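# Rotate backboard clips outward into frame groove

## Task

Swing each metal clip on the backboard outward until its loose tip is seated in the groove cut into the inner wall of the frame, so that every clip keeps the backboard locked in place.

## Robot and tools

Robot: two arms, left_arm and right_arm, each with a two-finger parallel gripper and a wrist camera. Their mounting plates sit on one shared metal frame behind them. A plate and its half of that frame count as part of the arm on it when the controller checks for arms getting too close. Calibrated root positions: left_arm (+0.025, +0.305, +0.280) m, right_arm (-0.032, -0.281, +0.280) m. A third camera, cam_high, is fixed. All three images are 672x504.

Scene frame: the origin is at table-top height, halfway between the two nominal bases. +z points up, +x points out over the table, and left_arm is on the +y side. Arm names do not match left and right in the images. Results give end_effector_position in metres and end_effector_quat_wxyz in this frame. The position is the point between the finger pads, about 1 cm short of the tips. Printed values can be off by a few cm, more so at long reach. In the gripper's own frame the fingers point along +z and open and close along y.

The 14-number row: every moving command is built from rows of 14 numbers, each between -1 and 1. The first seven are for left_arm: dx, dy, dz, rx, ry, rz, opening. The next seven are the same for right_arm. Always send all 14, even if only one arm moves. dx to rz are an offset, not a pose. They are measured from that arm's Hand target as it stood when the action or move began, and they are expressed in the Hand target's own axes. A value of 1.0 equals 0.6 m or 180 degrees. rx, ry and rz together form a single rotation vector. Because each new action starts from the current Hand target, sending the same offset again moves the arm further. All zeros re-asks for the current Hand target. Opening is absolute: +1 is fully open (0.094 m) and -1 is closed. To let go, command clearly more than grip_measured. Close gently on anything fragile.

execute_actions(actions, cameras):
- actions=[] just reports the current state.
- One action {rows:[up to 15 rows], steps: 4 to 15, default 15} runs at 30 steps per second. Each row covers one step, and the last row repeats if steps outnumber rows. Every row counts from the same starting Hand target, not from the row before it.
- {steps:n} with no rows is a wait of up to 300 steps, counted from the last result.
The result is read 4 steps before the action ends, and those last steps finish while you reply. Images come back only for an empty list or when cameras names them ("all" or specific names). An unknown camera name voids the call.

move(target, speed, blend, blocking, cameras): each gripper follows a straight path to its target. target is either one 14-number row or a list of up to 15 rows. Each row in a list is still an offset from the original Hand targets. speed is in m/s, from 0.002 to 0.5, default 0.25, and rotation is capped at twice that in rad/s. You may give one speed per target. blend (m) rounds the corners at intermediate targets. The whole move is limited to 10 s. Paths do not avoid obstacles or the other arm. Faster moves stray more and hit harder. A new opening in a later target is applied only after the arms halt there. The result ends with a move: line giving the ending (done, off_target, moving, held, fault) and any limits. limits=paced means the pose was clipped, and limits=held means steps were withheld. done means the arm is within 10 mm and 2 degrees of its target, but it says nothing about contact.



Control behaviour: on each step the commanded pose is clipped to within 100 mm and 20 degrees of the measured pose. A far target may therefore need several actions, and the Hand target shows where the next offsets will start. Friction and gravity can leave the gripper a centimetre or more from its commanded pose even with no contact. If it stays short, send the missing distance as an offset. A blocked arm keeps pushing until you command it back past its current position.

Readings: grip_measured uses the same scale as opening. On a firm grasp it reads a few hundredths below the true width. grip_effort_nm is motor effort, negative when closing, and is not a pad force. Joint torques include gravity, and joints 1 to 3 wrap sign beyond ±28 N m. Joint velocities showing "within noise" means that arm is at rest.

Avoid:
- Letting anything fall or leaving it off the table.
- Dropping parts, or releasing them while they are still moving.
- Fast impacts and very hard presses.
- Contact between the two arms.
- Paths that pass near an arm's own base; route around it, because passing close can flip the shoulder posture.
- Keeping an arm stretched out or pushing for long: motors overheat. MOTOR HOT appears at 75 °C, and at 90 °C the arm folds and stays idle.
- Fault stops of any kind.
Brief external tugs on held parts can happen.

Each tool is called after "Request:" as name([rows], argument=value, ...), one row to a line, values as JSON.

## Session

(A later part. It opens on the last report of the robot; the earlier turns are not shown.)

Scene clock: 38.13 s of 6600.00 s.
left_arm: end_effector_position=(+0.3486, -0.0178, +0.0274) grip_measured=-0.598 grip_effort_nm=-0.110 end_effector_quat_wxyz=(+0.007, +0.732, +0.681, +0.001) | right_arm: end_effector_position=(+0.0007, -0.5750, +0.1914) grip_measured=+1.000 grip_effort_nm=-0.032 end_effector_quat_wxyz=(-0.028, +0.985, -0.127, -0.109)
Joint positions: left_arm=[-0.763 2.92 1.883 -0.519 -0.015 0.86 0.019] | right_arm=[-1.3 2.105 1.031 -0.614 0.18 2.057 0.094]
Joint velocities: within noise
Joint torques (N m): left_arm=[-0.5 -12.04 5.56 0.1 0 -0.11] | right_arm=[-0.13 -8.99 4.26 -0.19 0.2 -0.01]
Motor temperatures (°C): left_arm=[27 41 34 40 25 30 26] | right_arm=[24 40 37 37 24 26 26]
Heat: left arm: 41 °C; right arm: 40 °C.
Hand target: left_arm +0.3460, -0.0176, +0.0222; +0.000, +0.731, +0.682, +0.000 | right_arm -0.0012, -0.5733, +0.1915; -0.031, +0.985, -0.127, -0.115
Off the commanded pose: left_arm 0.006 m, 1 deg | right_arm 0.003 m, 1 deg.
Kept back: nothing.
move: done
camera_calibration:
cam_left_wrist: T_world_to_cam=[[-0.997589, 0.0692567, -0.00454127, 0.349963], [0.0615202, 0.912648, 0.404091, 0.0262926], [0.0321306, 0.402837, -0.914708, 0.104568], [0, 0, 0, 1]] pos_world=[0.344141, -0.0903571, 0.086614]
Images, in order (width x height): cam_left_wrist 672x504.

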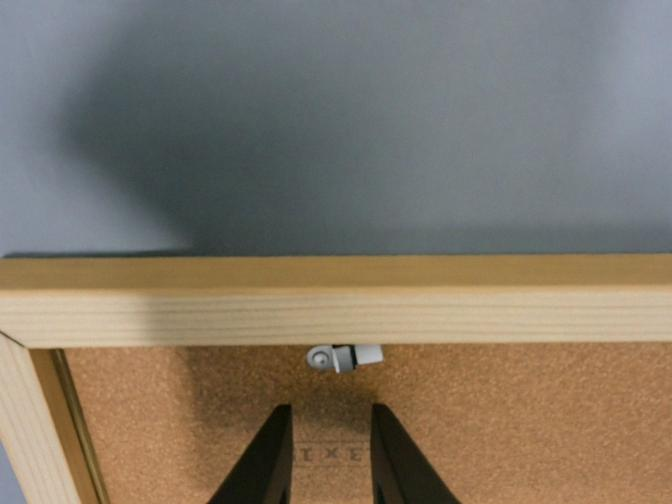

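Request:
move(target=[-0.0082,0.0034,0.005,0,0,0,-0.6, 0,0,0,0,0,0,1], speed=0.05, cameras=["cam_left_wrist"])

Request:
zoom_image(camera="cam_left_wrist", region=[232, 320, 432, 470])

Scene clock: 39.10 s of 6600.00 s.
left_arm: end_effector_position=(+0.3528, -0.0220, +0.0253) grip_measured=-0.598 grip_effort_nm=-0.100 end_effector_quat_wxyz=(+0.009, +0.730, +0.683, +0.001) | right_arm: end_effector_position=(+0.0007, -0.5750, +0.1914) grip_measured=+1.000 grip_effort_nm=-0.032 end_effector_quat_wxyz=(-0.028, +0.985, -0.127, -0.109)
Joint positions: left_arm=[-0.763 2.943 1.926 -0.536 -0.015 0.855 0.019] | right_arm=[-1.3 2.105 1.031 -0.614 0.18 2.057 0.094]
Joint velocities: within noise
Joint torques (N m): left_arm=[-0.87 -12 5.67 0.08 0 -0.11] | right_arm=[-0.12 -9.01 4.27 -0.17 0.22 -0.01]
Motor temperatures (°C): left_arm=[27 41 34 40 25 30 26] | right_arm=[24 40 37 37 24 26 26]
Heat: left arm: 41 °C; right arm: 40 °C.
Hand target: left_arm +0.3478, -0.0228, +0.0193; +0.001, +0.731, +0.682, +0.000 | right_arm -0.0012, -0.5733, +0.1915; -0.031, +0.985, -0.127, -0.115
Off the commanded pose: left_arm 0.008 m, 1 deg | right_arm 0.003 m, 1 deg.
Kept back: nothing.
move: done
camera_calibration:
cam_left_wrist: T_world_to_cam=[[-0.997907, 0.0642406, -0.00736787, 0.354494], [0.0558762, 0.914051, 0.401731, 0.0327899], [0.0325421, 0.400479, -0.915728, 0.104075], [0, 0, 0, 1]] pos_world=[0.348533, -0.0944244, 0.0847437]
Images, in order (width x height): cam_left_wrist 672x504.

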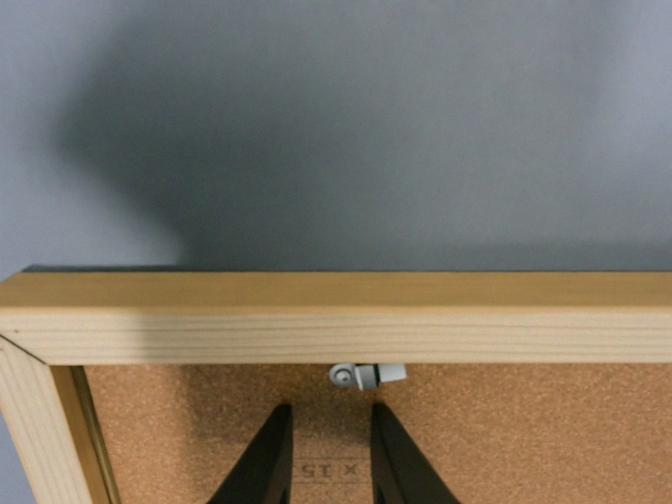

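Scaled by 2.520 from the camera's 672x504 image, which has a finer 960x720 frame.

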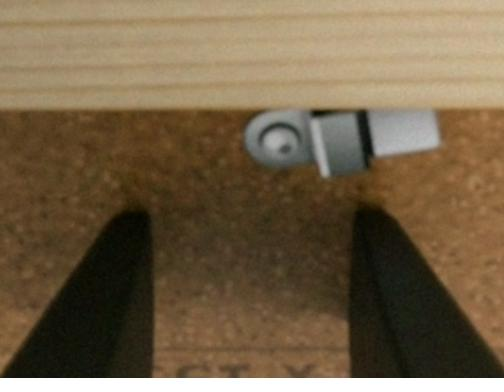

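Request:
move([
  [0,0,-0.0128,0,0,0,-0.6,0,0,0,0,0,0,1],
  [0.0412,-0.003,-0.0128,0,0,0,-0.6,0,0,0,0,0,0,1],
  [-0.0147,0.0008,-0.0032,0,0,0,-0.6, 0,0,0,0,0,0,1],
], speed=0.05, cameras=["cam_left_wrist"])

Request:
zoom_image(camera="cam_left_wrist", region=[232, 320, 432, 470])

Scene clock: 41.50 s of 6600.00 s.
left_arm: end_effector_position=(+0.3504, -0.0318, +0.0267) grip_measured=-0.598 grip_effort_nm=-0.105 end_effector_quat_wxyz=(+0.008, +0.732, +0.681, +0.001) | right_arm: end_effector_position=(+0.0007, -0.5750, +0.1914) grip_measured=+1.000 grip_effort_nm=-0.037 end_effector_quat_wxyz=(-0.028, +0.985, -0.127, -0.109)
Joint positions: left_arm=[-0.782 2.959 1.973 -0.569 -0.015 0.841 0.019] | right_arm=[-1.3 2.105 1.031 -0.614 0.18 2.057 0.094]
Joint velocities: within noise
Joint torques (N m): left_arm=[-0.49 -12.22 5.9 0.11 0.01 -0.12] | right_arm=[-0.05 -8.99 4.4 -0.22 0.21 -0.03]
Motor temperatures (°C): left_arm=[27 41 34 39 25 30 26] | right_arm=[24 40 37 37 24 26 26]
Heat: left arm: 41 °C; right arm: 40 °C.
Hand target: left_arm +0.3475, -0.0316, +0.0211; +0.000, +0.731, +0.682, +0.000 | right_arm -0.0012, -0.5733, +0.1915; -0.031, +0.985, -0.127, -0.115
Off the commanded pose: left_arm 0.006 m, 1 deg | right_arm 0.003 m, 1 deg.
Kept back: nothing.
move: done
camera_calibration:
cam_left_wrist: T_world_to_cam=[[-0.997586, 0.0692375, -0.00539522, 0.352771], [0.0611788, 0.912919, 0.403531, 0.0394625], [0.0328649, 0.402226, -0.91495, 0.109275], [0, 0, 0, 1]] pos_world=[0.345914, -0.104404, 0.0859602]
Images, in order (width x height): cam_left_wrist 672x504.

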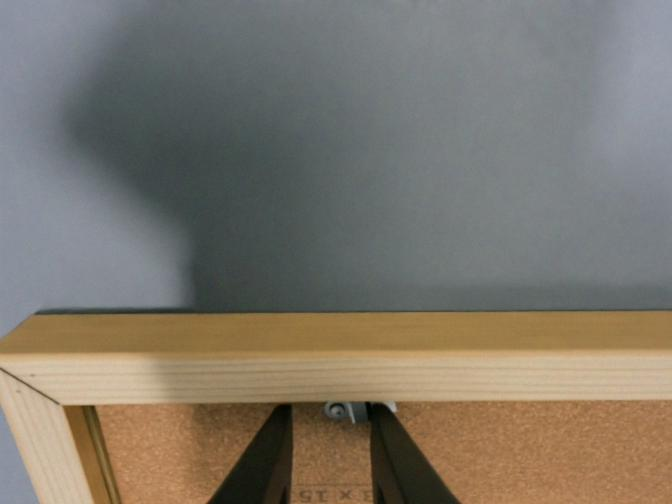

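Scaled by 2.520 from the camera's 672x504 image, which has a finer 960x720 frame.

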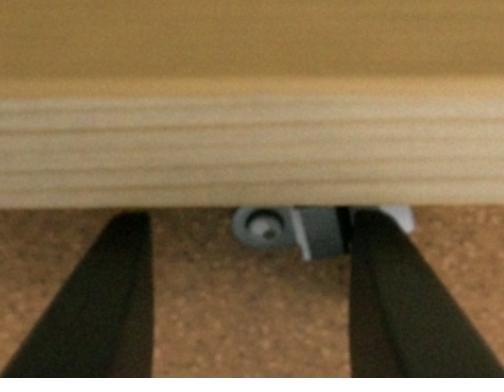

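Request:
move([
  [0,0,-0.010,0,0,0,-0.6,0,0,0,0,0,0,1],
  [0.056,-0.003,-0.010,0,0,0,-0.6,0,0,0,0,0,0,1],
  [0.0226,-0.0008,0.003,0,0,0,-0.6, 0,0,0,0,0,0,1],
], speed=0.06, cameras=[])

Request:
move(target=[0,0,0.004,0,0,0,-0.6, 0,0,0,0,0,0,1], speed=0.03, cameras=[])

Request:
move(target=[0,0,0.003,0,0,0,-0.6, 0,0,0,0,0,0,1], speed=0.03, cameras=["cam_left_wrist"])

Scene clock: 43.43 s of 6600.00 s.
left_arm: end_effector_position=(+0.3512, -0.0189, +0.0251) grip_measured=-0.598 grip_effort_nm=-0.105 end_effector_quat_wxyz=(+0.009, +0.732, +0.681, +0.000) | right_arm: end_effector_position=(+0.0007, -0.5750, +0.1914) grip_measured=+1.000 grip_effort_nm=-0.037 end_effector_quat_wxyz=(-0.028, +0.985, -0.127, -0.109)
Joint positions: left_arm=[-0.761 2.933 1.902 -0.521 -0.014 0.863 0.019] | right_arm=[-1.3 2.105 1.031 -0.614 0.18 2.057 0.094]
Joint velocities: left_arm=[-0.017 0.002 -0.002 -0.022 -0.154 -0.022 -0.001] | right_arm=[within noise]
Joint torques (N m): left_arm=[-0.49 -12.04 5.67 0.09 0 -0.1] | right_arm=[-0.1 -9.05 4.31 -0.21 0.24 -0.03]
Motor temperatures (°C): left_arm=[27 42 34 39 25 30 26] | right_arm=[24 40 37 37 24 26 26]
Heat: left arm: 42 °C; right arm: 40 °C.
Hand target: left_arm +0.3480, -0.0181, +0.0193; +0.000, +0.731, +0.682, +0.000 | right_arm -0.0012, -0.5733, +0.1915; -0.031, +0.985, -0.127, -0.115
Off the commanded pose: left_arm 0.007 m, 1 deg | right_arm 0.003 m, 1 deg.
Kept back: nothing.
move: done
No camera images: "cameras" was empty.

Scene clock: 44.13 s of 6600.00 s.
left_arm: end_effector_position=(+0.3513, -0.0189, +0.0250) grip_measured=-0.598 grip_effort_nm=-0.100 end_effector_quat_wxyz=(+0.008, +0.732, +0.681, +0.001) | right_arm: end_effector_position=(+0.0007, -0.5750, +0.1914) grip_measured=+1.000 grip_effort_nm=-0.032 end_effector_quat_wxyz=(-0.028, +0.985, -0.127, -0.109)
Joint positions: left_arm=[-0.761 2.936 1.908 -0.528 -0.014 0.862 0.019] | right_arm=[-1.3 2.105 1.031 -0.614 0.18 2.057 0.094]
Joint velocities: within noise
Joint torques (N m): left_arm=[-0.5 -11.56 5.52 0.13 -0.01 -0.11] | right_arm=[-0.13 -9.13 4.26 -0.21 0.23 0]
Motor temperatures (°C): left_arm=[27 42 34 39 25 30 26] | right_arm=[24 40 37 37 24 26 26]
Heat: left arm: 42 °C; right arm: 40 °C.
Hand target: left_arm +0.3480, -0.0180, +0.0169; +0.000, +0.731, +0.682, +0.000 | right_arm -0.0012, -0.5733, +0.1915; -0.031, +0.985, -0.127, -0.115
Off the commanded pose: left_arm 0.009 m, 1 deg | right_arm 0.003 m, 1 deg.
Kept back: nothing.
move: done
No camera images: "cameras" was empty.

Scene clock: 44.83 s of 6600.00 s.
left_arm: end_effector_position=(+0.3517, -0.0193, +0.0251) grip_measured=-0.598 grip_effort_nm=-0.100 end_effector_quat_wxyz=(+0.007, +0.732, +0.681, +0.001) | right_arm: end_effector_position=(+0.0007, -0.5750, +0.1914) grip_measured=+1.000 grip_effort_nm=-0.042 end_effector_quat_wxyz=(-0.028, +0.985, -0.127, -0.109)
Joint positions: left_arm=[-0.761 2.938 1.913 -0.531 -0.014 0.862 0.019] | right_arm=[-1.3 2.105 1.031 -0.614 0.18 2.057 0.094]
Joint velocities: within noise
Joint torques (N m): left_arm=[-0.47 -11.29 5.5 0.2 0 -0.1] | right_arm=[-0.08 -9.02 4.29 -0.16 0.21 0]
Motor temperatures (°C): left_arm=[27 42 34 39 25 30 26] | right_arm=[24 40 37 37 24 26 26]
Heat: left arm: 42 °C; right arm: 40 °C.
Hand target: left_arm +0.3481, -0.0181, +0.0153; +0.001, +0.731, +0.682, +0.000 | right_arm -0.0012, -0.5733, +0.1915; -0.031, +0.985, -0.127, -0.115
Off the commanded pose: left_arm 0.011 m, 1 deg | right_arm 0.003 m, 1 deg.
Kept back: nothing.
move: off_target (left_arm)
camera_calibration:
cam_left_wrist: T_world_to_cam=[[-0.997641, 0.0684937, -0.00456905, 0.353205], [0.0608267, 0.912894, 0.40364, 0.0287001], [0.0318179, 0.40241, -0.914906, 0.103081], [0, 0, 0, 1]] pos_world=[0.347347, -0.0918736, 0.0843392]
Images, in order (width x height): cam_left_wrist 672x504.

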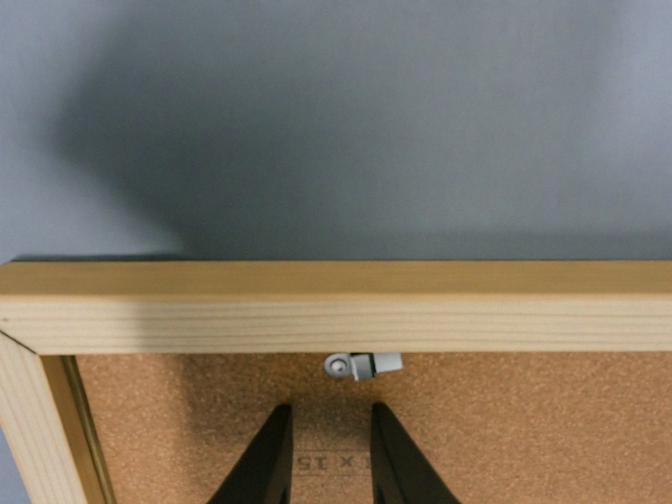

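Request:
move([
  [0,0,-0.020,0,0,0,-0.6,0,0,0,0,0,0,1],
  [0.0332,-0.0033,-0.020,0,0,0,-0.6,0,0,0,0,0,0,1],
  [0.0166,-0.0022,-0.0062,0,0,0,-0.6,0,0,0,0,0,0,1],
  [-0.0225,0.0005,-0.0062,0,0,0,-0.6, 0,0,0,0,0,0,1],
], blend=[0,0,0.004,0], speed=0.05, cameras=["cam_left_wrist"])

Request:
zoom_image(camera="cam_left_wrist", region=[232, 320, 432, 470])

Scene clock: 47.10 s of 6600.00 s.
left_arm: end_effector_position=(+0.3525, -0.0295, +0.0253) grip_measured=-0.598 grip_effort_nm=-0.100 end_effector_quat_wxyz=(+0.007, +0.731, +0.682, +0.004) | right_arm: end_effector_position=(+0.0007, -0.5750, +0.1914) grip_measured=+1.000 grip_effort_nm=-0.037 end_effector_quat_wxyz=(-0.028, +0.985, -0.127, -0.109)
Joint positions: left_arm=[-0.777 2.963 1.976 -0.569 -0.021 0.844 0.019] | right_arm=[-1.3 2.105 1.031 -0.614 0.18 2.057 0.094]
Joint velocities: within noise
Joint torques (N m): left_arm=[-0.85 -11.99 5.85 0.13 0.07 -0.12] | right_arm=[-0.03 -8.99 4.19 -0.21 0.23 0]
Motor temperatures (°C): left_arm=[27 42 34 39 25 30 26] | right_arm=[24 41 37 37 24 26 26]
Heat: left arm: 42 °C; right arm: 41 °C.
Hand target: left_arm +0.3473, -0.0315, +0.0189; +0.000, +0.731, +0.682, +0.000 | right_arm -0.0012, -0.5733, +0.1915; -0.031, +0.985, -0.127, -0.115
Off the commanded pose: left_arm 0.008 m, 1 deg | right_arm 0.003 m, 1 deg.
Kept back: nothing.
move: done
camera_calibration:
cam_left_wrist: T_world_to_cam=[[-0.99772, 0.066907, -0.00887108, 0.354821], [0.0574674, 0.91108, 0.408204, 0.0388232], [0.0353939, 0.406763, -0.912848, 0.106217], [0, 0, 0, 1]] pos_world=[0.348022, -0.102316, 0.0842597]
Images, in order (width x height): cam_left_wrist 672x504.

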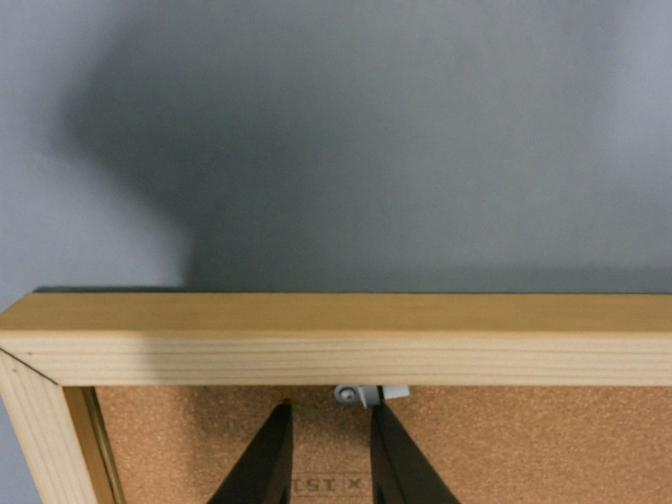

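Scaled by 2.520 from the camera's 672x504 image, which has a finer 960x720 frame.

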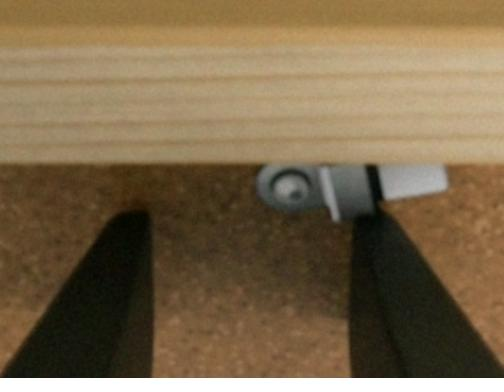

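Request:
move([
  [0,0,-0.03,0,0,0,-0.6,0,0,0,0,0,0,0],
  [0.166,-0.0115,-0.083,0,0,0,-0.6,0,0,0,0,0,0,0],
], speed=0.12, cameras=["cam_left_wrist"])

Request:
move([
  [0,0,0,0,0,0,-0.6,0.2391,-0.2447,-0.0643,-0.0736,0.0458,-0.5564,0],
  [0,0,0,0,0,0,-0.6,0.2633,-0.6818,-0.0558,0.1096,0.0255,0.9343,0],
  [0,0,0,0,0,0,-0.6,0.0852,-0.9938,0.1003,0.0436,0.0699,0.4382,0],
], speed=0.35, blend=0.04)

Scene clock: 51.37 s of 6600.00 s.
left_arm: end_effector_position=(+0.3416, +0.0747, +0.0586) grip_measured=-0.598 grip_effort_nm=-0.100 end_effector_quat_wxyz=(-0.016, +0.728, +0.686, +0.001) | right_arm: end_effector_position=(+0.0007, -0.5750, +0.1914) grip_measured=+0.002 grip_effort_nm=-0.129 end_effector_quat_wxyz=(-0.028, +0.985, -0.127, -0.109)
Joint positions: left_arm=[-0.612 2.682 1.475 -0.393 -0.021 0.997 0.019] | right_arm=[-1.3 2.105 1.031 -0.614 0.18 2.057 0.047]
Joint velocities: within noise
Joint torques (N m): left_arm=[-0.38 -15.2 2.3 0.26 0.07 0.04] | right_arm=[-0.02 -9.02 4.27 -0.17 0.17 0.01]
Motor temperatures (°C): left_arm=[27 43 34 39 25 30 26] | right_arm=[24 41 37 37 24 26 26]
Heat: left arm: 43 °C; right arm: 41 °C.
Hand target: left_arm +0.3473, +0.0684, +0.0687; +0.000, +0.731, +0.682, +0.000 | right_arm -0.0012, -0.5733, +0.1915; -0.031, +0.985, -0.127, -0.115
Off the commanded pose: left_arm 0.013 m, 2 deg | right_arm 0.003 m, 1 deg.
Kept back: nothing.
move: off_target (left_arm)
camera_calibration:
cam_left_wrist: T_world_to_cam=[[-0.998023, 0.0554461, 0.0296018, 0.335926], [0.0628002, 0.899013, 0.433396, -0.0713528], [-0.00258226, 0.434398, -0.900717, 0.104783], [0, 0, 0, 1]] pos_world=[0.340014, 0.0000036269, 0.11536]
Images, in order (width x height): cam_left_wrist 672x504.

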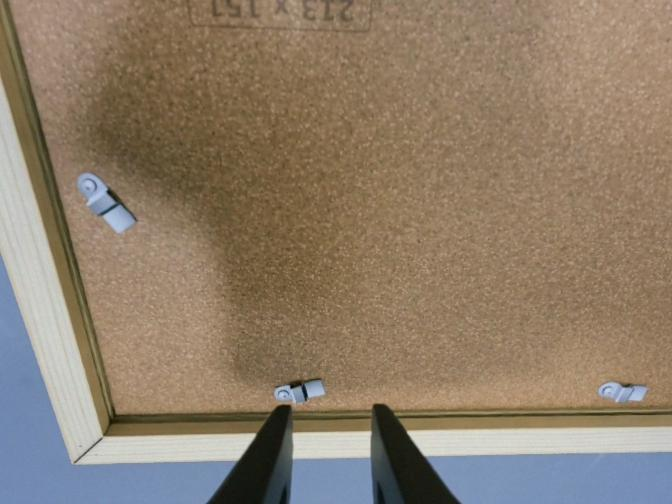

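Scene clock: 58.93 s of 6600.00 s.
left_arm: end_effector_position=(+0.3423, +0.0742, +0.0585) grip_measured=-0.598 grip_effort_nm=-0.100 end_effector_quat_wxyz=(-0.015, +0.728, +0.685, +0.001) | right_arm: end_effector_position=(+0.1886, -0.0022, +0.1478) grip_measured=+0.002 grip_effort_nm=-0.120 end_effector_quat_wxyz=(-0.013, +0.678, -0.735, -0.003)
Joint positions: left_arm=[-0.612 2.682 1.475 -0.39 -0.021 0.999 0.019] | right_arm=[0.952 2.3 1.145 -0.392 0.011 -0.592 0.047]
Joint velocities: within noise
Joint torques (N m): left_arm=[-0.28 -15.2 2.33 0.24 0.07 0.02] | right_arm=[0.24 -8.34 5.9 0.02 0.05 -0.11]
Motor temperatures (°C): left_arm=[27 46 33 39 25 30 26] | right_arm=[24 40 36 36 24 25 26]
Heat: left arm: 46 °C; right arm: 40 °C.
Hand target: left_arm +0.3473, +0.0684, +0.0687; +0.000, +0.731, +0.683, +0.000 | right_arm +0.1868, -0.0042, +0.1405; -0.001, +0.682, -0.731, +0.000
Off the commanded pose: left_arm 0.013 m, 2 deg | right_arm 0.008 m, 2 deg.
Kept back: nothing.
move: off_target (left_arm)
camera_calibration:
cam_left_wrist: T_world_to_cam=[[-0.997995, 0.0573603, 0.0267671, 0.336656], [0.0632947, 0.899789, 0.431709, -0.0710592], [0.000678162, 0.432538, -0.901616, 0.104055], [0, 0, 0, 1]] pos_world=[0.340408, -0.000380088, 0.115483]
cam_right_wrist: T_world_to_cam=[[0.997127, -0.0752116, 0.00902887, -0.1885], [-0.0720942, -0.90563, 0.417897, -0.0131194], [-0.0232539, -0.417347, -0.90845, 0.223239], [0, 0, 0, 1]] pos_world=[0.192204, 0.0671093, 0.209986]

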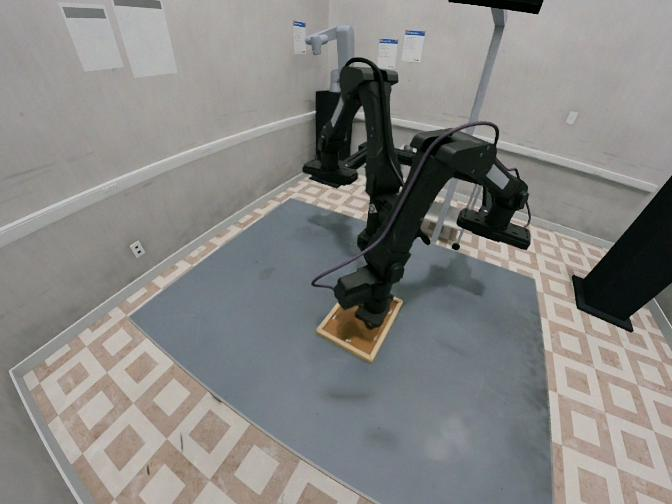

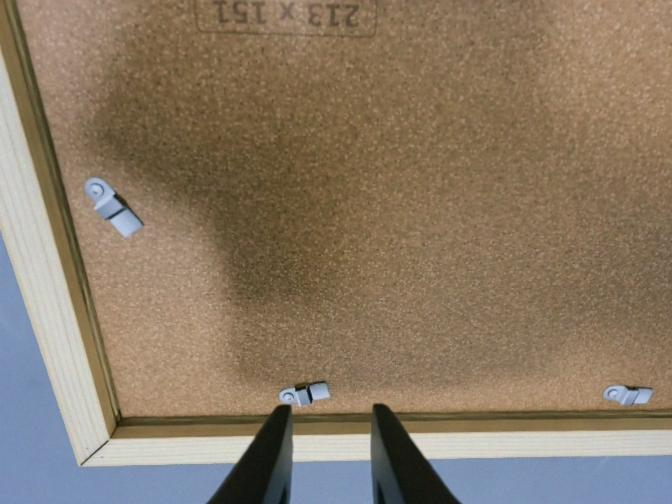

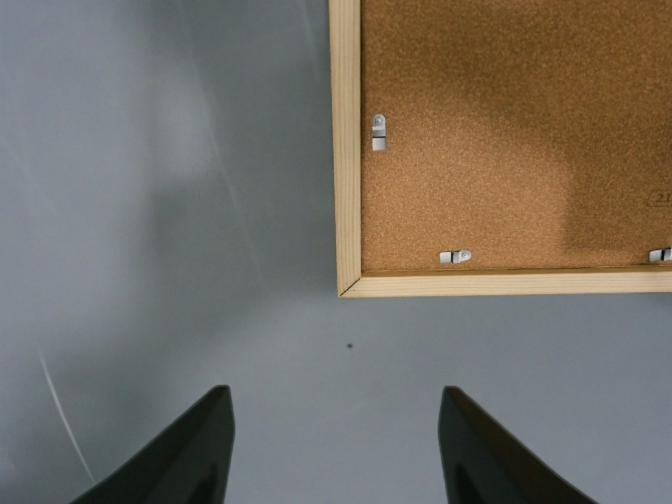

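Request:
move(target=[0,0,0,0,0,0,-0.6,-0.0057,-0.0097,0.1417,0,0,0,0], speed=0.12, cameras=["cam_right_wrist"])

Scene clock: 60.93 s of 6600.00 s.
left_arm: end_effector_position=(+0.3424, +0.0741, +0.0585) grip_measured=-0.598 grip_effort_nm=-0.100 end_effector_quat_wxyz=(-0.014, +0.728, +0.685, +0.001) | right_arm: end_effector_position=(+0.1909, +0.0008, +0.0633) grip_measured=+0.002 grip_effort_nm=-0.125 end_effector_quat_wxyz=(-0.003, +0.683, -0.731, -0.002)
Joint positions: left_arm=[-0.612 2.682 1.475 -0.389 -0.021 0.999 0.019] | right_arm=[0.949 2.592 1.247 -0.223 0.011 -0.607 0.047]
Joint velocities: within noise
Joint torques (N m): left_arm=[-0.29 -15.23 2.32 0.24 0.07 0.02] | right_arm=[-0.38 -9.29 4.4 0.17 0.06 -0.08]
Motor temperatures (°C): left_arm=[27 46 33 38 25 30 26] | right_arm=[24 40 36 36 24 25 26]
Heat: left arm: 46 °C; right arm: 40 °C.
Hand target: left_arm +0.3473, +0.0684, +0.0687; +0.000, +0.731, +0.683, +0.000 | right_arm +0.1930, -0.0013, +0.0554; -0.001, +0.682, -0.731, +0.000
Off the commanded pose: left_arm 0.013 m, 2 deg | right_arm 0.008 m, 0 deg.
Kept back: nothing.
move: off_target (left_arm)
camera_calibration:
cam_right_wrist: T_world_to_cam=[[0.997956, -0.0638429, -0.00269982, -0.189235], [-0.0563593, -0.899314, 0.433656, 0.0210423], [-0.0301138, -0.432617, -0.901075, 0.148603], [0, 0, 0, 1]] pos_world=[0.194509, 0.0711303, 0.124266]
Images, in order (width x height): cam_right_wrist 672x504.

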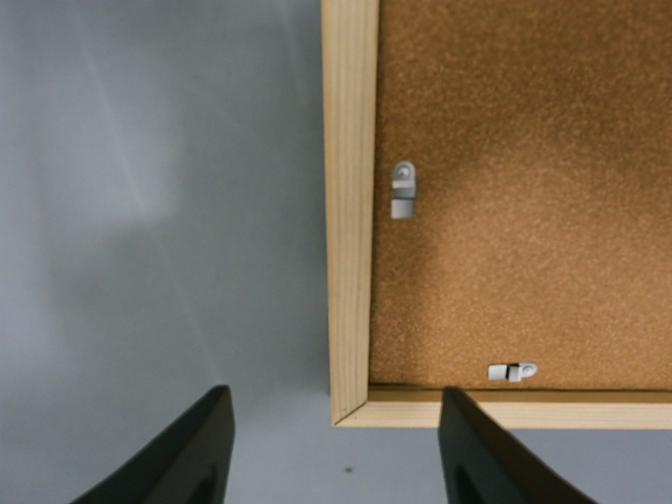

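Request:
move(target=[0,0,0,0,0,0,-0.6,0,-0.0067,0.0573,0,0,0,0], speed=0.08, cameras=["cam_right_wrist"])

Scene clock: 62.40 s of 6600.00 s.
left_arm: end_effector_position=(+0.3424, +0.0741, +0.0585) grip_measured=-0.598 grip_effort_nm=-0.100 end_effector_quat_wxyz=(-0.014, +0.728, +0.685, +0.001) | right_arm: end_effector_position=(+0.1961, +0.0021, +0.0298) grip_measured=+0.002 grip_effort_nm=-0.129 end_effector_quat_wxyz=(-0.004, +0.683, -0.731, -0.002)
Joint positions: left_arm=[-0.612 2.682 1.475 -0.389 -0.021 0.999 0.019] | right_arm=[0.939 2.712 1.317 -0.169 0.011 -0.617 0.047]
Joint velocities: within noise
Joint torques (N m): left_arm=[-0.29 -15.21 2.33 0.25 0.07 0.02] | right_arm=[-0.34 -9.55 4.16 0.2 0.07 -0.09]
Motor temperatures (°C): left_arm=[27 46 33 38 25 29 26] | right_arm=[24 40 36 36 24 25 26]
Heat: left arm: 46 °C; right arm: 40 °C.
Hand target: left_arm +0.3473, +0.0684, +0.0687; +0.000, +0.731, +0.683, +0.000 | right_arm +0.1970, -0.0015, +0.0210; -0.001, +0.682, -0.731, +0.000
Off the commanded pose: left_arm 0.013 m, 2 deg | right_arm 0.010 m, 0 deg.
Kept back: nothing.
move: off_target (left_arm)
camera_calibration:
cam_right_wrist: T_world_to_cam=[[0.997957, -0.0638791, -0.000964544, -0.194501], [-0.0572103, -0.900289, 0.431517, 0.0371933], [-0.0284333, -0.43058, -0.902104, 0.118874], [0, 0, 0, 1]] pos_world=[0.199612, 0.072245, 0.0909998]
Images, in order (width x height): cam_right_wrist 672x504.

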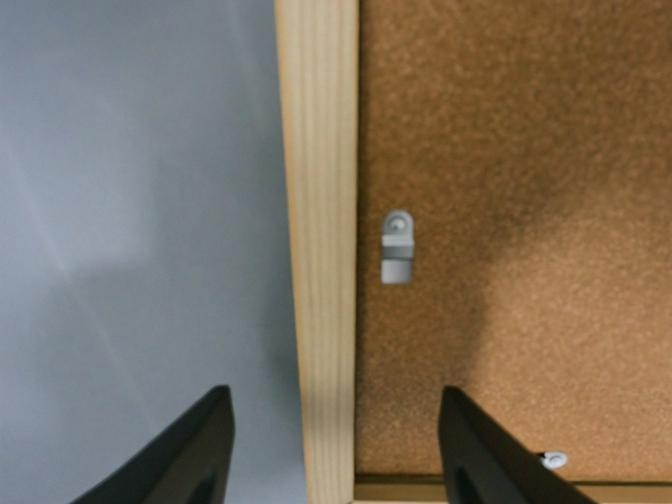

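Request:
move(target=[0,0,0,0,0,0,-0.6,0,0.003,0.006,0,0,0,0], speed=0.03, cameras=[])

Request:
move(target=[0,0,0,0,0,0,-0.6,0,0,0.005,0,0,0,0], speed=0.03, cameras=["cam_right_wrist"])

Scene clock: 63.40 s of 6600.00 s.
left_arm: end_effector_position=(+0.3424, +0.0741, +0.0585) grip_measured=-0.598 grip_effort_nm=-0.100 end_effector_quat_wxyz=(-0.014, +0.728, +0.685, +0.001) | right_arm: end_effector_position=(+0.1957, +0.0016, +0.0272) grip_measured=+0.002 grip_effort_nm=-0.129 end_effector_quat_wxyz=(-0.005, +0.683, -0.731, -0.002)
Joint positions: left_arm=[-0.612 2.682 1.475 -0.389 -0.021 0.999 0.019] | right_arm=[0.939 2.72 1.317 -0.16 0.011 -0.617 0.047]
Joint velocities: within noise
Joint torques (N m): left_arm=[-0.29 -15.23 2.32 0.24 0.07 0.02] | right_arm=[-0.1 -9.28 4.38 0.23 0.06 -0.06]
Motor temperatures (°C): left_arm=[27 46 33 38 25 29 26] | right_arm=[24 40 36 36 24 25 26]
Heat: left arm: 46 °C; right arm: 40 °C.
Hand target: left_arm +0.3473, +0.0684, +0.0687; +0.000, +0.731, +0.683, +0.000 | right_arm +0.1951, -0.0014, +0.0174; -0.001, +0.682, -0.731, +0.000
Off the commanded pose: left_arm 0.013 m, 2 deg | right_arm 0.010 m, 1 deg.
Kept back: nothing.
move: off_target (left_arm)
No camera images: "cameras" was empty.

Scene clock: 64.10 s of 6600.00 s.
left_arm: end_effector_position=(+0.3424, +0.0741, +0.0585) grip_measured=-0.598 grip_effort_nm=-0.100 end_effector_quat_wxyz=(-0.014, +0.728, +0.685, +0.001) | right_arm: end_effector_position=(+0.1960, +0.0020, +0.0246) grip_measured=+0.002 grip_effort_nm=-0.125 end_effector_quat_wxyz=(-0.005, +0.683, -0.731, -0.002)
Joint positions: left_arm=[-0.612 2.682 1.475 -0.389 -0.021 0.999 0.019] | right_arm=[0.939 2.73 1.323 -0.156 0.011 -0.617 0.047]
Joint velocities: within noise
Joint torques (N m): left_arm=[-0.27 -15.2 2.33 0.25 0.07 0.01] | right_arm=[-0.09 -9.09 4.15 0.19 0.05 -0.07]
Motor temperatures (°C): left_arm=[27 47 33 38 25 29 26] | right_arm=[24 40 36 36 24 25 26]
Heat: left arm: 47 °C; right arm: 40 °C.
Hand target: left_arm +0.3473, +0.0684, +0.0687; +0.000, +0.731, +0.683, +0.000 | right_arm +0.1952, -0.0014, +0.0145; -0.001, +0.682, -0.731, +0.000
Off the commanded pose: left_arm 0.013 m, 2 deg | right_arm 0.011 m, 1 deg.
Kept back: nothing.
move: off_target (left_arm, right_arm)
camera_calibration:
cam_right_wrist: T_world_to_cam=[[0.997956, -0.0639094, 0.000367208, -0.194408], [-0.0578617, -0.901051, 0.429837, 0.0395716], [-0.0271397, -0.428979, -0.902906, 0.113879], [0, 0, 0, 1]] pos_world=[0.199391, 0.0720834, 0.0858844]
Images, in order (width x height): cam_right_wrist 672x504.

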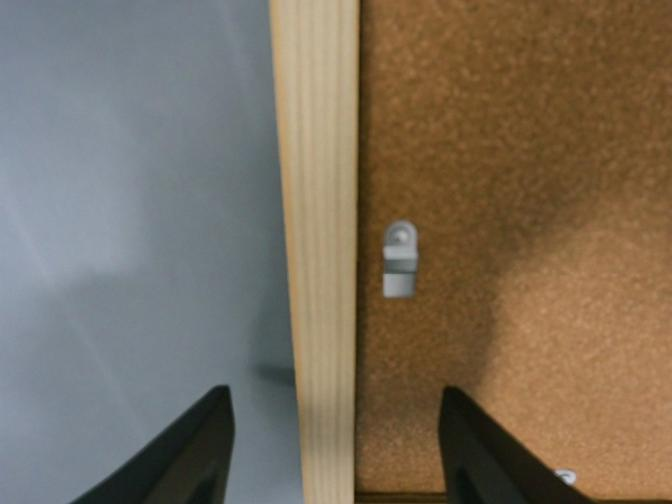

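Request:
move(target=[0,0,0,0,0,0,-0.6,0,0,0,0,0,0,-0.55], speed=0.03, cameras=["cam_right_wrist"])

Scene clock: 65.03 s of 6600.00 s.
left_arm: end_effector_position=(+0.3424, +0.0741, +0.0585) grip_measured=-0.598 grip_effort_nm=-0.100 end_effector_quat_wxyz=(-0.014, +0.728, +0.685, +0.001) | right_arm: end_effector_position=(+0.1963, +0.0024, +0.0247) grip_measured=-0.548 grip_effort_nm=-0.125 end_effector_quat_wxyz=(-0.006, +0.683, -0.731, -0.002)
Joint positions: left_arm=[-0.612 2.682 1.475 -0.389 -0.021 0.999 0.019] | right_arm=[0.939 2.73 1.324 -0.155 0.011 -0.617 0.021]
Joint velocities: within noise
Joint torques (N m): left_arm=[-0.29 -15.21 2.35 0.24 0.07 0.02] | right_arm=[-0.06 -9.31 4.08 0.17 0.06 -0.03]
Motor temperatures (°C): left_arm=[27 47 33 38 25 29 26] | right_arm=[24 39 36 36 24 25 26]
Heat: left arm: 47 °C; right arm: 39 °C.
Hand target: left_arm +0.3473, +0.0684, +0.0687; +0.000, +0.731, +0.683, +0.000 | right_arm +0.1953, -0.0013, +0.0145; -0.001, +0.682, -0.731, +0.000
Off the commanded pose: left_arm 0.013 m, 2 deg | right_arm 0.011 m, 1 deg.
Kept back: nothing.
move: off_target (left_arm, right_arm)
camera_calibration:
cam_right_wrist: T_world_to_cam=[[0.997954, -0.0639309, 0.00125501, -0.194754], [-0.0582946, -0.901557, 0.428716, 0.0400588], [-0.0262767, -0.427912, -0.903438, 0.113987], [0, 0, 0, 1]] pos_world=[0.199686, 0.0724408, 0.0860508]
Images, in order (width x height): cam_right_wrist 672x504.

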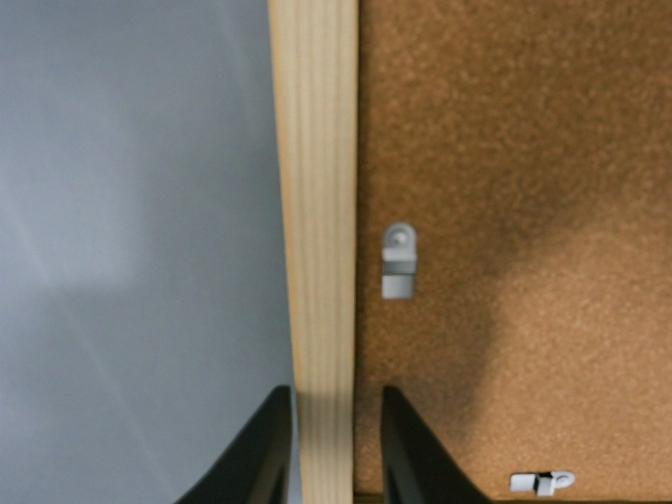

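Request:
move(target=[0,0,0,0,0,0,-0.6,0,0.005,0,0,0,0,-0.55], speed=0.03, cameras=[])

Request:
move(target=[0,0,0,0,0,0,-0.6,0,0,0,0,0,0,-0.68], speed=0.03, cameras=[])

Request:
move(target=[0,0,0,0,0,0,-0.6,0,0,0,0,0,0,-0.8], speed=0.03, cameras=["cam_right_wrist"])

Scene clock: 66.00 s of 6600.00 s.
left_arm: end_effector_position=(+0.3424, +0.0741, +0.0585) grip_measured=-0.598 grip_effort_nm=-0.095 end_effector_quat_wxyz=(-0.014, +0.728, +0.685, +0.001) | right_arm: end_effector_position=(+0.1972, +0.0035, +0.0247) grip_measured=-0.548 grip_effort_nm=-0.125 end_effector_quat_wxyz=(-0.009, +0.683, -0.731, -0.003)
Joint positions: left_arm=[-0.612 2.682 1.475 -0.389 -0.021 0.999 0.019] | right_arm=[0.939 2.73 1.324 -0.15 0.011 -0.617 0.021]
Joint velocities: within noise
Joint torques (N m): left_arm=[-0.31 -15.23 2.35 0.24 0.07 0.02] | right_arm=[0.53 -9.36 3.36 0.18 0.04 0.05]
Motor temperatures (°C): left_arm=[27 47 33 38 25 29 26] | right_arm=[24 39 36 36 24 25 26]
Heat: left arm: 47 °C; right arm: 39 °C.
Hand target: left_arm +0.3473, +0.0684, +0.0687; +0.000, +0.731, +0.683, +0.000 | right_arm +0.1923, -0.0011, +0.0145; -0.001, +0.682, -0.731, +0.000
Off the commanded pose: left_arm 0.013 m, 2 deg | right_arm 0.012 m, 1 deg.
Kept back: nothing.
move: off_target (left_arm, right_arm)
No camera images: "cameras" was empty.

Scene clock: 66.70 s of 6600.00 s.
left_arm: end_effector_position=(+0.3424, +0.0740, +0.0585) grip_measured=-0.598 grip_effort_nm=-0.100 end_effector_quat_wxyz=(-0.014, +0.728, +0.685, +0.001) | right_arm: end_effector_position=(+0.1969, +0.0035, +0.0247) grip_measured=-0.678 grip_effort_nm=-0.129 end_effector_quat_wxyz=(-0.008, +0.683, -0.731, -0.003)
Joint positions: left_arm=[-0.612 2.682 1.475 -0.389 -0.021 0.999 0.019] | right_arm=[0.939 2.73 1.324 -0.15 0.01 -0.617 0.015]
Joint velocities: within noise
Joint torques (N m): left_arm=[-0.29 -15.19 2.33 0.24 0.07 0.02] | right_arm=[0.42 -9.51 3.28 0.19 0.04 0.05]
Motor temperatures (°C): left_arm=[27 47 33 38 25 29 26] | right_arm=[24 39 36 36 24 25 26]
Heat: left arm: 47 °C; right arm: 39 °C.
Hand target: left_arm +0.3473, +0.0684, +0.0687; +0.000, +0.731, +0.683, +0.000 | right_arm +0.1923, -0.0011, +0.0145; -0.001, +0.682, -0.731, +0.000
Off the commanded pose: left_arm 0.013 m, 2 deg | right_arm 0.012 m, 1 deg.
Kept back: nothing.
move: off_target (left_arm, right_arm)
No camera images: "cameras" was empty.

Scene clock: 67.40 s of 6600.00 s.
left_arm: end_effector_position=(+0.3424, +0.0740, +0.0585) grip_measured=-0.598 grip_effort_nm=-0.100 end_effector_quat_wxyz=(-0.014, +0.728, +0.685, +0.001) | right_arm: end_effector_position=(+0.1968, +0.0035, +0.0247) grip_measured=-0.798 grip_effort_nm=-0.867 end_effector_quat_wxyz=(-0.008, +0.683, -0.731, -0.003)
Joint positions: left_arm=[-0.612 2.682 1.475 -0.389 -0.021 0.999 0.019] | right_arm=[0.939 2.73 1.324 -0.15 0.009 -0.617 0.01]
Joint velocities: within noise
Joint torques (N m): left_arm=[-0.31 -15.21 2.35 0.24 0.07 0.02] | right_arm=[0.28 -9.44 3.37 0.22 0.04 0]
Motor temperatures (°C): left_arm=[27 47 33 38 25 29 26] | right_arm=[24 39 36 36 24 25 26]
Heat: left arm: 47 °C; right arm: 39 °C.
Hand target: left_arm +0.3473, +0.0684, +0.0687; +0.000, +0.731, +0.683, +0.000 | right_arm +0.1923, -0.0011, +0.0145; -0.001, +0.682, -0.731, +0.000
Off the commanded pose: left_arm 0.013 m, 2 deg | right_arm 0.012 m, 1 deg.
Kept back: nothing.
move: off_target (left_arm, right_arm)
camera_calibration:
cam_right_wrist: T_world_to_cam=[[0.997949, -0.0639731, 0.00236742, -0.195166], [-0.0589304, -0.903581, 0.424344, 0.0413065], [-0.0250074, -0.423613, -0.905498, 0.114269], [0, 0, 0, 1]] pos_world=[0.200058, 0.0732444, 0.0864045]
Images, in order (width x height): cam_right_wrist 672x504.

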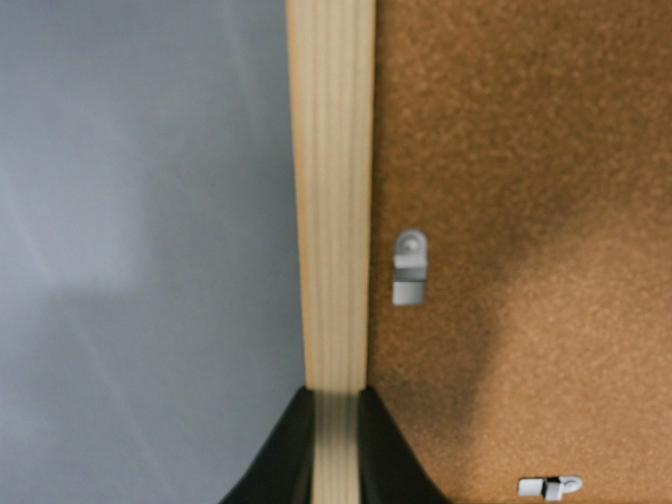

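Request:
move([
  [-0.1104,0.008,0.0695,0,0,0,-0.6,0,0,0,0,0,0,-0.8],
  [-0.1437,0.0103,0.0775,0,0,0,-0.6,0,0,0,0,0,0,-0.8],
], speed=0.08, blend=0.005)

Scene clock: 69.63 s of 6600.00 s.
left_arm: end_effector_position=(+0.3503, -0.0176, +0.0273) grip_measured=-0.598 grip_effort_nm=-0.100 end_effector_quat_wxyz=(+0.007, +0.733, +0.681, +0.004) | right_arm: end_effector_position=(+0.1968, +0.0035, +0.0247) grip_measured=-0.800 grip_effort_nm=-0.462 end_effector_quat_wxyz=(-0.008, +0.683, -0.731, -0.003)
Joint positions: left_arm=[-0.763 2.924 1.892 -0.525 -0.021 0.862 0.019] | right_arm=[0.939 2.73 1.324 -0.15 0.009 -0.617 0.009]
Joint velocities: left_arm=[within noise] | right_arm=[0.002 -0.007 0.002 0.037 0.037 0.022 -0.004]
Joint torques (N m): left_arm=[-0.42 -12.03 5.72 0.09 0.07 -0.12] | right_arm=[0.38 -9.37 3.41 0.23 0.07 0.03]
Motor temperatures (°C): left_arm=[27 47 33 38 25 29 26] | right_arm=[24 39 36 36 24 25 26]
Heat: left arm: 47 °C; right arm: 39 °C.
Hand target: left_arm +0.3476, -0.0181, +0.0222; +0.000, +0.731, +0.682, +0.000 | right_arm +0.1923, -0.0011, +0.0145; -0.001, +0.682, -0.731, +0.000
Off the commanded pose: left_arm 0.006 m, 1 deg | right_arm 0.012 m, 1 deg.
Kept back: nothing.
move: off_target (right_arm)
camera_calibration:
cam_left_wrist: T_world_to_cam=[[-0.99746, 0.0707227, -0.00850169, 0.351741], [0.0610775, 0.91057, 0.408817, 0.0260302], [0.036654, 0.407259, -0.912577, 0.102842], [0, 0, 0, 1]] pos_world=[0.345489, -0.0904619, 0.0862003]
cam_right_wrist: T_world_to_cam=[[0.997949, -0.0639731, 0.00236742, -0.195166], [-0.0589304, -0.903581, 0.424344, 0.0413065], [-0.0250074, -0.423613, -0.905498, 0.114269], [0, 0, 0, 1]] pos_world=[0.200058, 0.0732444, 0.0864045]

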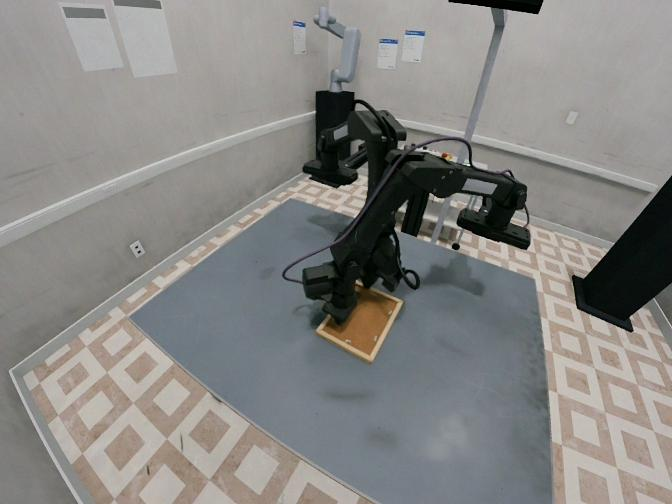

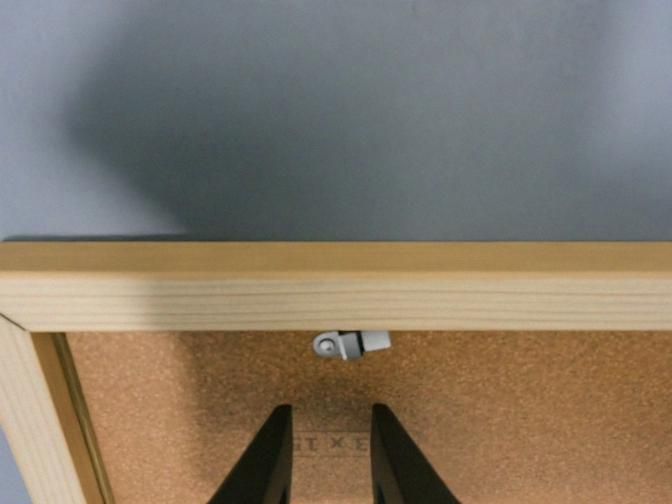

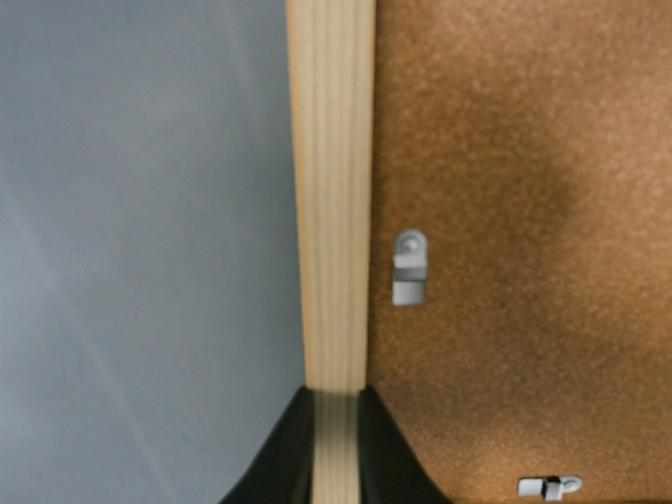

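Request:
move([
  [0.0333,-0.0015,-0.0083,0,0,0,-0.6,0,0,0,0,0,0,-0.88],
  [0.0167,0.0003,0.0053,0,0,0,-0.6,0,0,0,0,0,0,-0.88],
  [-0.0305,0.0036,0.0053,0,0,0,-0.6,0,0,0,0,0,0,-0.88],
], blend=[0,0.004,0], speed=0.05, cameras=["cam_left_wrist"])

Request:
zoom_image(camera="cam_left_wrist", region=[232, 320, 432, 470])

Scene clock: 71.83 s of 6600.00 s.
left_arm: end_effector_position=(+0.3544, -0.0312, +0.0255) grip_measured=-0.598 grip_effort_nm=-0.100 end_effector_quat_wxyz=(+0.004, +0.730, +0.683, +0.006) | right_arm: end_effector_position=(+0.1968, +0.0035, +0.0247) grip_measured=-0.812 grip_effort_nm=-1.067 end_effector_quat_wxyz=(-0.008, +0.683, -0.731, -0.003)
Joint positions: left_arm=[-0.779 2.978 2.012 -0.597 -0.026 0.838 0.019] | right_arm=[0.939 2.73 1.324 -0.15 0.009 -0.617 0.009]
Joint velocities: within noise
Joint torques (N m): left_arm=[-1.2 -12.05 6.04 0.17 0.12 -0.11] | right_arm=[0.29 -9.37 3.48 0.21 0.07 0.02]
Motor temperatures (°C): left_arm=[27 47 33 38 25 29 26] | right_arm=[24 39 36 36 24 25 26]
Heat: left arm: 47 °C; right arm: 39 °C.
Hand target: left_arm +0.3485, -0.0366, +0.0190; +0.000, +0.731, +0.683, +0.000 | right_arm +0.1923, -0.0011, +0.0145; -0.001, +0.682, -0.731, +0.000
Off the commanded pose: left_arm 0.010 m, 1 deg | right_arm 0.012 m, 1 deg.
Kept back: nothing.
move: off_target (right_arm)
camera_calibration:
cam_left_wrist: T_world_to_cam=[[-0.997977, 0.0632062, -0.00684714, 0.356741], [0.0546567, 0.90799, 0.415412, 0.0410067], [0.0324737, 0.414197, -0.909608, 0.108172], [0, 0, 0, 1]] pos_world=[0.350265, -0.104586, 0.0838021]
Images, in order (width x height): cam_left_wrist 672x504.

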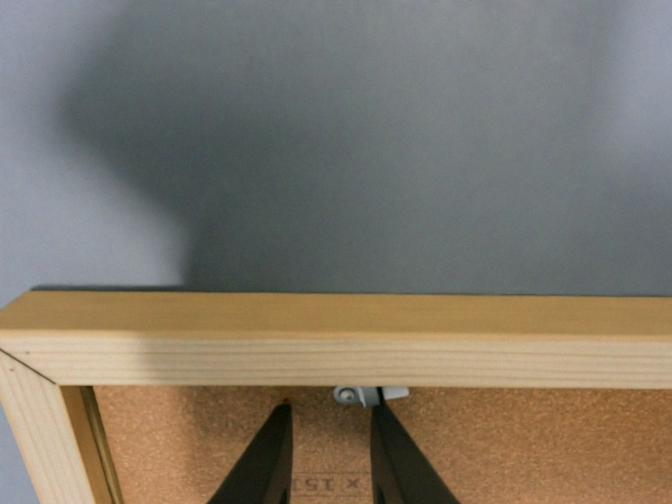

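Scaled by 2.520 from the camera's 672x504 image, which has a finer 960x720 frame.

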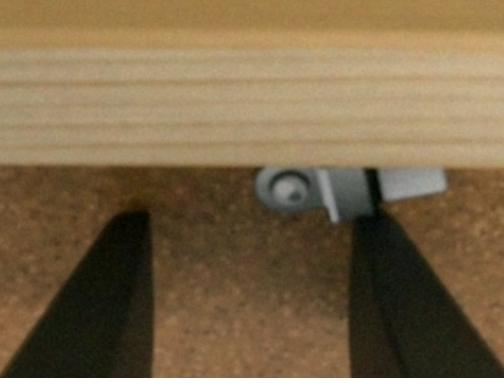

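Request:
move([
  [0.049,-0.0067,-0.0133,0,0,0,-0.6,0,0,0,0,0,0,-0.88],
  [0.044,-0.0064,0.000,0,0,0,-0.6,0,0,0,0,0,0,-0.88],
  [-0.0075,-0.0028,0.000,0,0,0,-0.6,0,0,0,0,0,0,-0.88],
], blend=[0,0.003,0], speed=0.05, cameras=["cam_left_wrist"])

Request:
zoom_image(camera="cam_left_wrist", region=[232, 320, 432, 470])

Scene clock: 74.93 s of 6600.00 s.
left_arm: end_effector_position=(+0.3519, -0.0374, +0.0260) grip_measured=-0.598 grip_effort_nm=-0.095 end_effector_quat_wxyz=(+0.005, +0.731, +0.682, +0.005) | right_arm: end_effector_position=(+0.1968, +0.0035, +0.0247) grip_measured=-0.812 grip_effort_nm=-1.067 end_effector_quat_wxyz=(-0.008, +0.683, -0.731, -0.003)
Joint positions: left_arm=[-0.791 2.984 2.029 -0.606 -0.023 0.829 0.019] | right_arm=[0.939 2.73 1.324 -0.15 0.009 -0.617 0.009]
Joint velocities: within noise
Joint torques (N m): left_arm=[-0.99 -12.01 6 0.18 0.08 -0.11] | right_arm=[0.47 -9.42 3.44 0.25 0.06 0.04]
Motor temperatures (°C): left_arm=[27 46 33 38 25 29 26] | right_arm=[24 38 36 36 24 25 26]
Heat: left arm: 46 °C; right arm: 38 °C.
Hand target: left_arm +0.3466, -0.0408, +0.0191; +0.000, +0.731, +0.683, +0.000 | right_arm +0.1923, -0.0011, +0.0145; -0.001, +0.682, -0.731, +0.000
Off the commanded pose: left_arm 0.009 m, 1 deg | right_arm 0.012 m, 1 deg.
Kept back: nothing.
move: off_target (right_arm)
camera_calibration:
cam_left_wrist: T_world_to_cam=[[-0.997833, 0.0654595, -0.00661856, 0.354652], [0.0569351, 0.909521, 0.41174, 0.0458913], [0.032972, 0.410471, -0.911278, 0.111084], [0, 0, 0, 1]] pos_world=[0.347608, -0.110551, 0.0846807]
Images, in order (width x height): cam_left_wrist 672x504.

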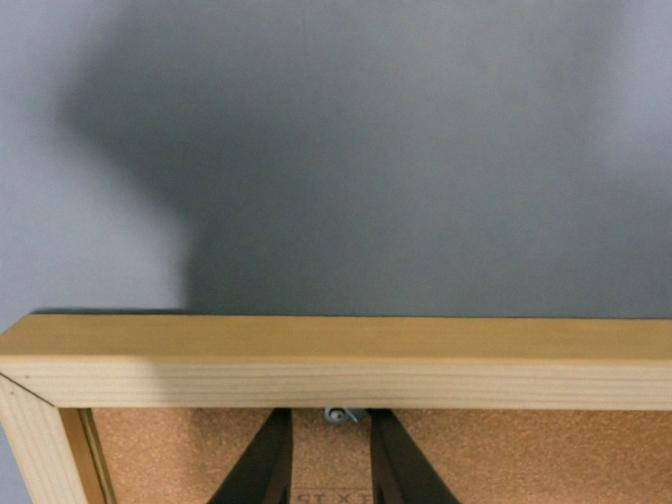

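Scaled by 2.520 from the camera's 672x504 image, which has a finer 960x720 frame.

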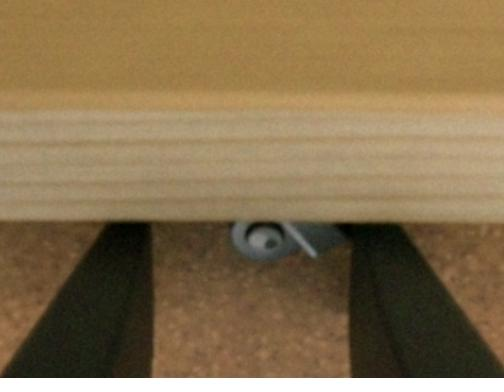

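Request:
move(target=[0,0,0,0,0,0,-0.78,0,0,0,0,0,0,-0.88], speed=0.05, cameras=["cam_left_wrist"])

Request:
zoom_image(camera="cam_left_wrist", region=[232, 320, 432, 470])

Scene clock: 75.87 s of 6600.00 s.
left_arm: end_effector_position=(+0.3494, -0.0376, +0.0261) grip_measured=-0.777 grip_effort_nm=-0.115 end_effector_quat_wxyz=(+0.002, +0.731, +0.682, +0.004) | right_arm: end_effector_position=(+0.1968, +0.0035, +0.0247) grip_measured=-0.812 grip_effort_nm=-1.062 end_effector_quat_wxyz=(-0.008, +0.683, -0.731, -0.003)
Joint positions: left_arm=[-0.794 2.985 2.03 -0.614 -0.021 0.826 0.01] | right_arm=[0.939 2.73 1.324 -0.15 0.009 -0.617 0.009]
Joint velocities: within noise
Joint torques (N m): left_arm=[-0.73 -12.03 6.06 0.2 0.07 -0.11] | right_arm=[0.29 -9.42 3.34 0.25 0.05 0.04]
Motor temperatures (°C): left_arm=[27 46 33 38 25 29 26] | right_arm=[24 38 36 36 24 25 26]
Heat: left arm: 46 °C; right arm: 38 °C.
Hand target: left_arm +0.3466, -0.0410, +0.0191; +0.001, +0.731, +0.683, +0.000 | right_arm +0.1923, -0.0011, +0.0145; -0.001, +0.682, -0.731, +0.000
Off the commanded pose: left_arm 0.008 m, 0 deg | right_arm 0.012 m, 1 deg.
Kept back: nothing.
move: off_target (right_arm)
camera_calibration:
cam_left_wrist: T_world_to_cam=[[-0.997797, 0.0663446, -0.00030344, 0.352016], [0.0602313, 0.907754, 0.415157, 0.0448034], [0.0278189, 0.414224, -0.90975, 0.113164], [0, 0, 0, 1]] pos_world=[0.345394, -0.1109, 0.0844571]
Images, in order (width x height): cam_left_wrist 672x504.

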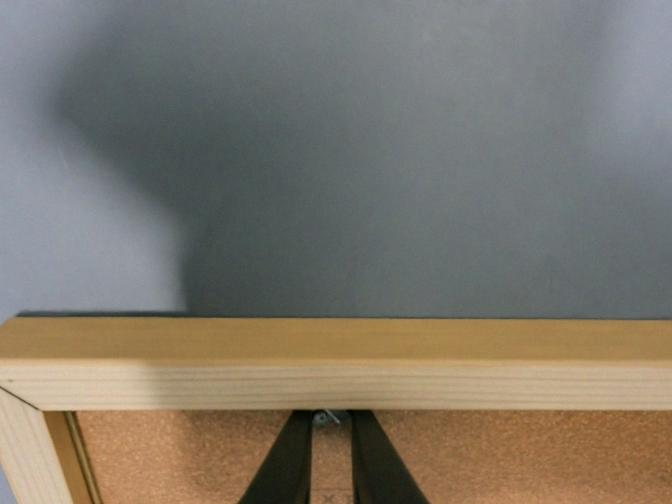

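Scaled by 2.520 from the camera's 672x504 image, which has a finer 960x720 frame.

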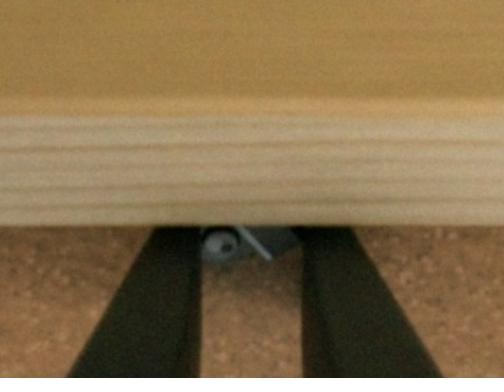

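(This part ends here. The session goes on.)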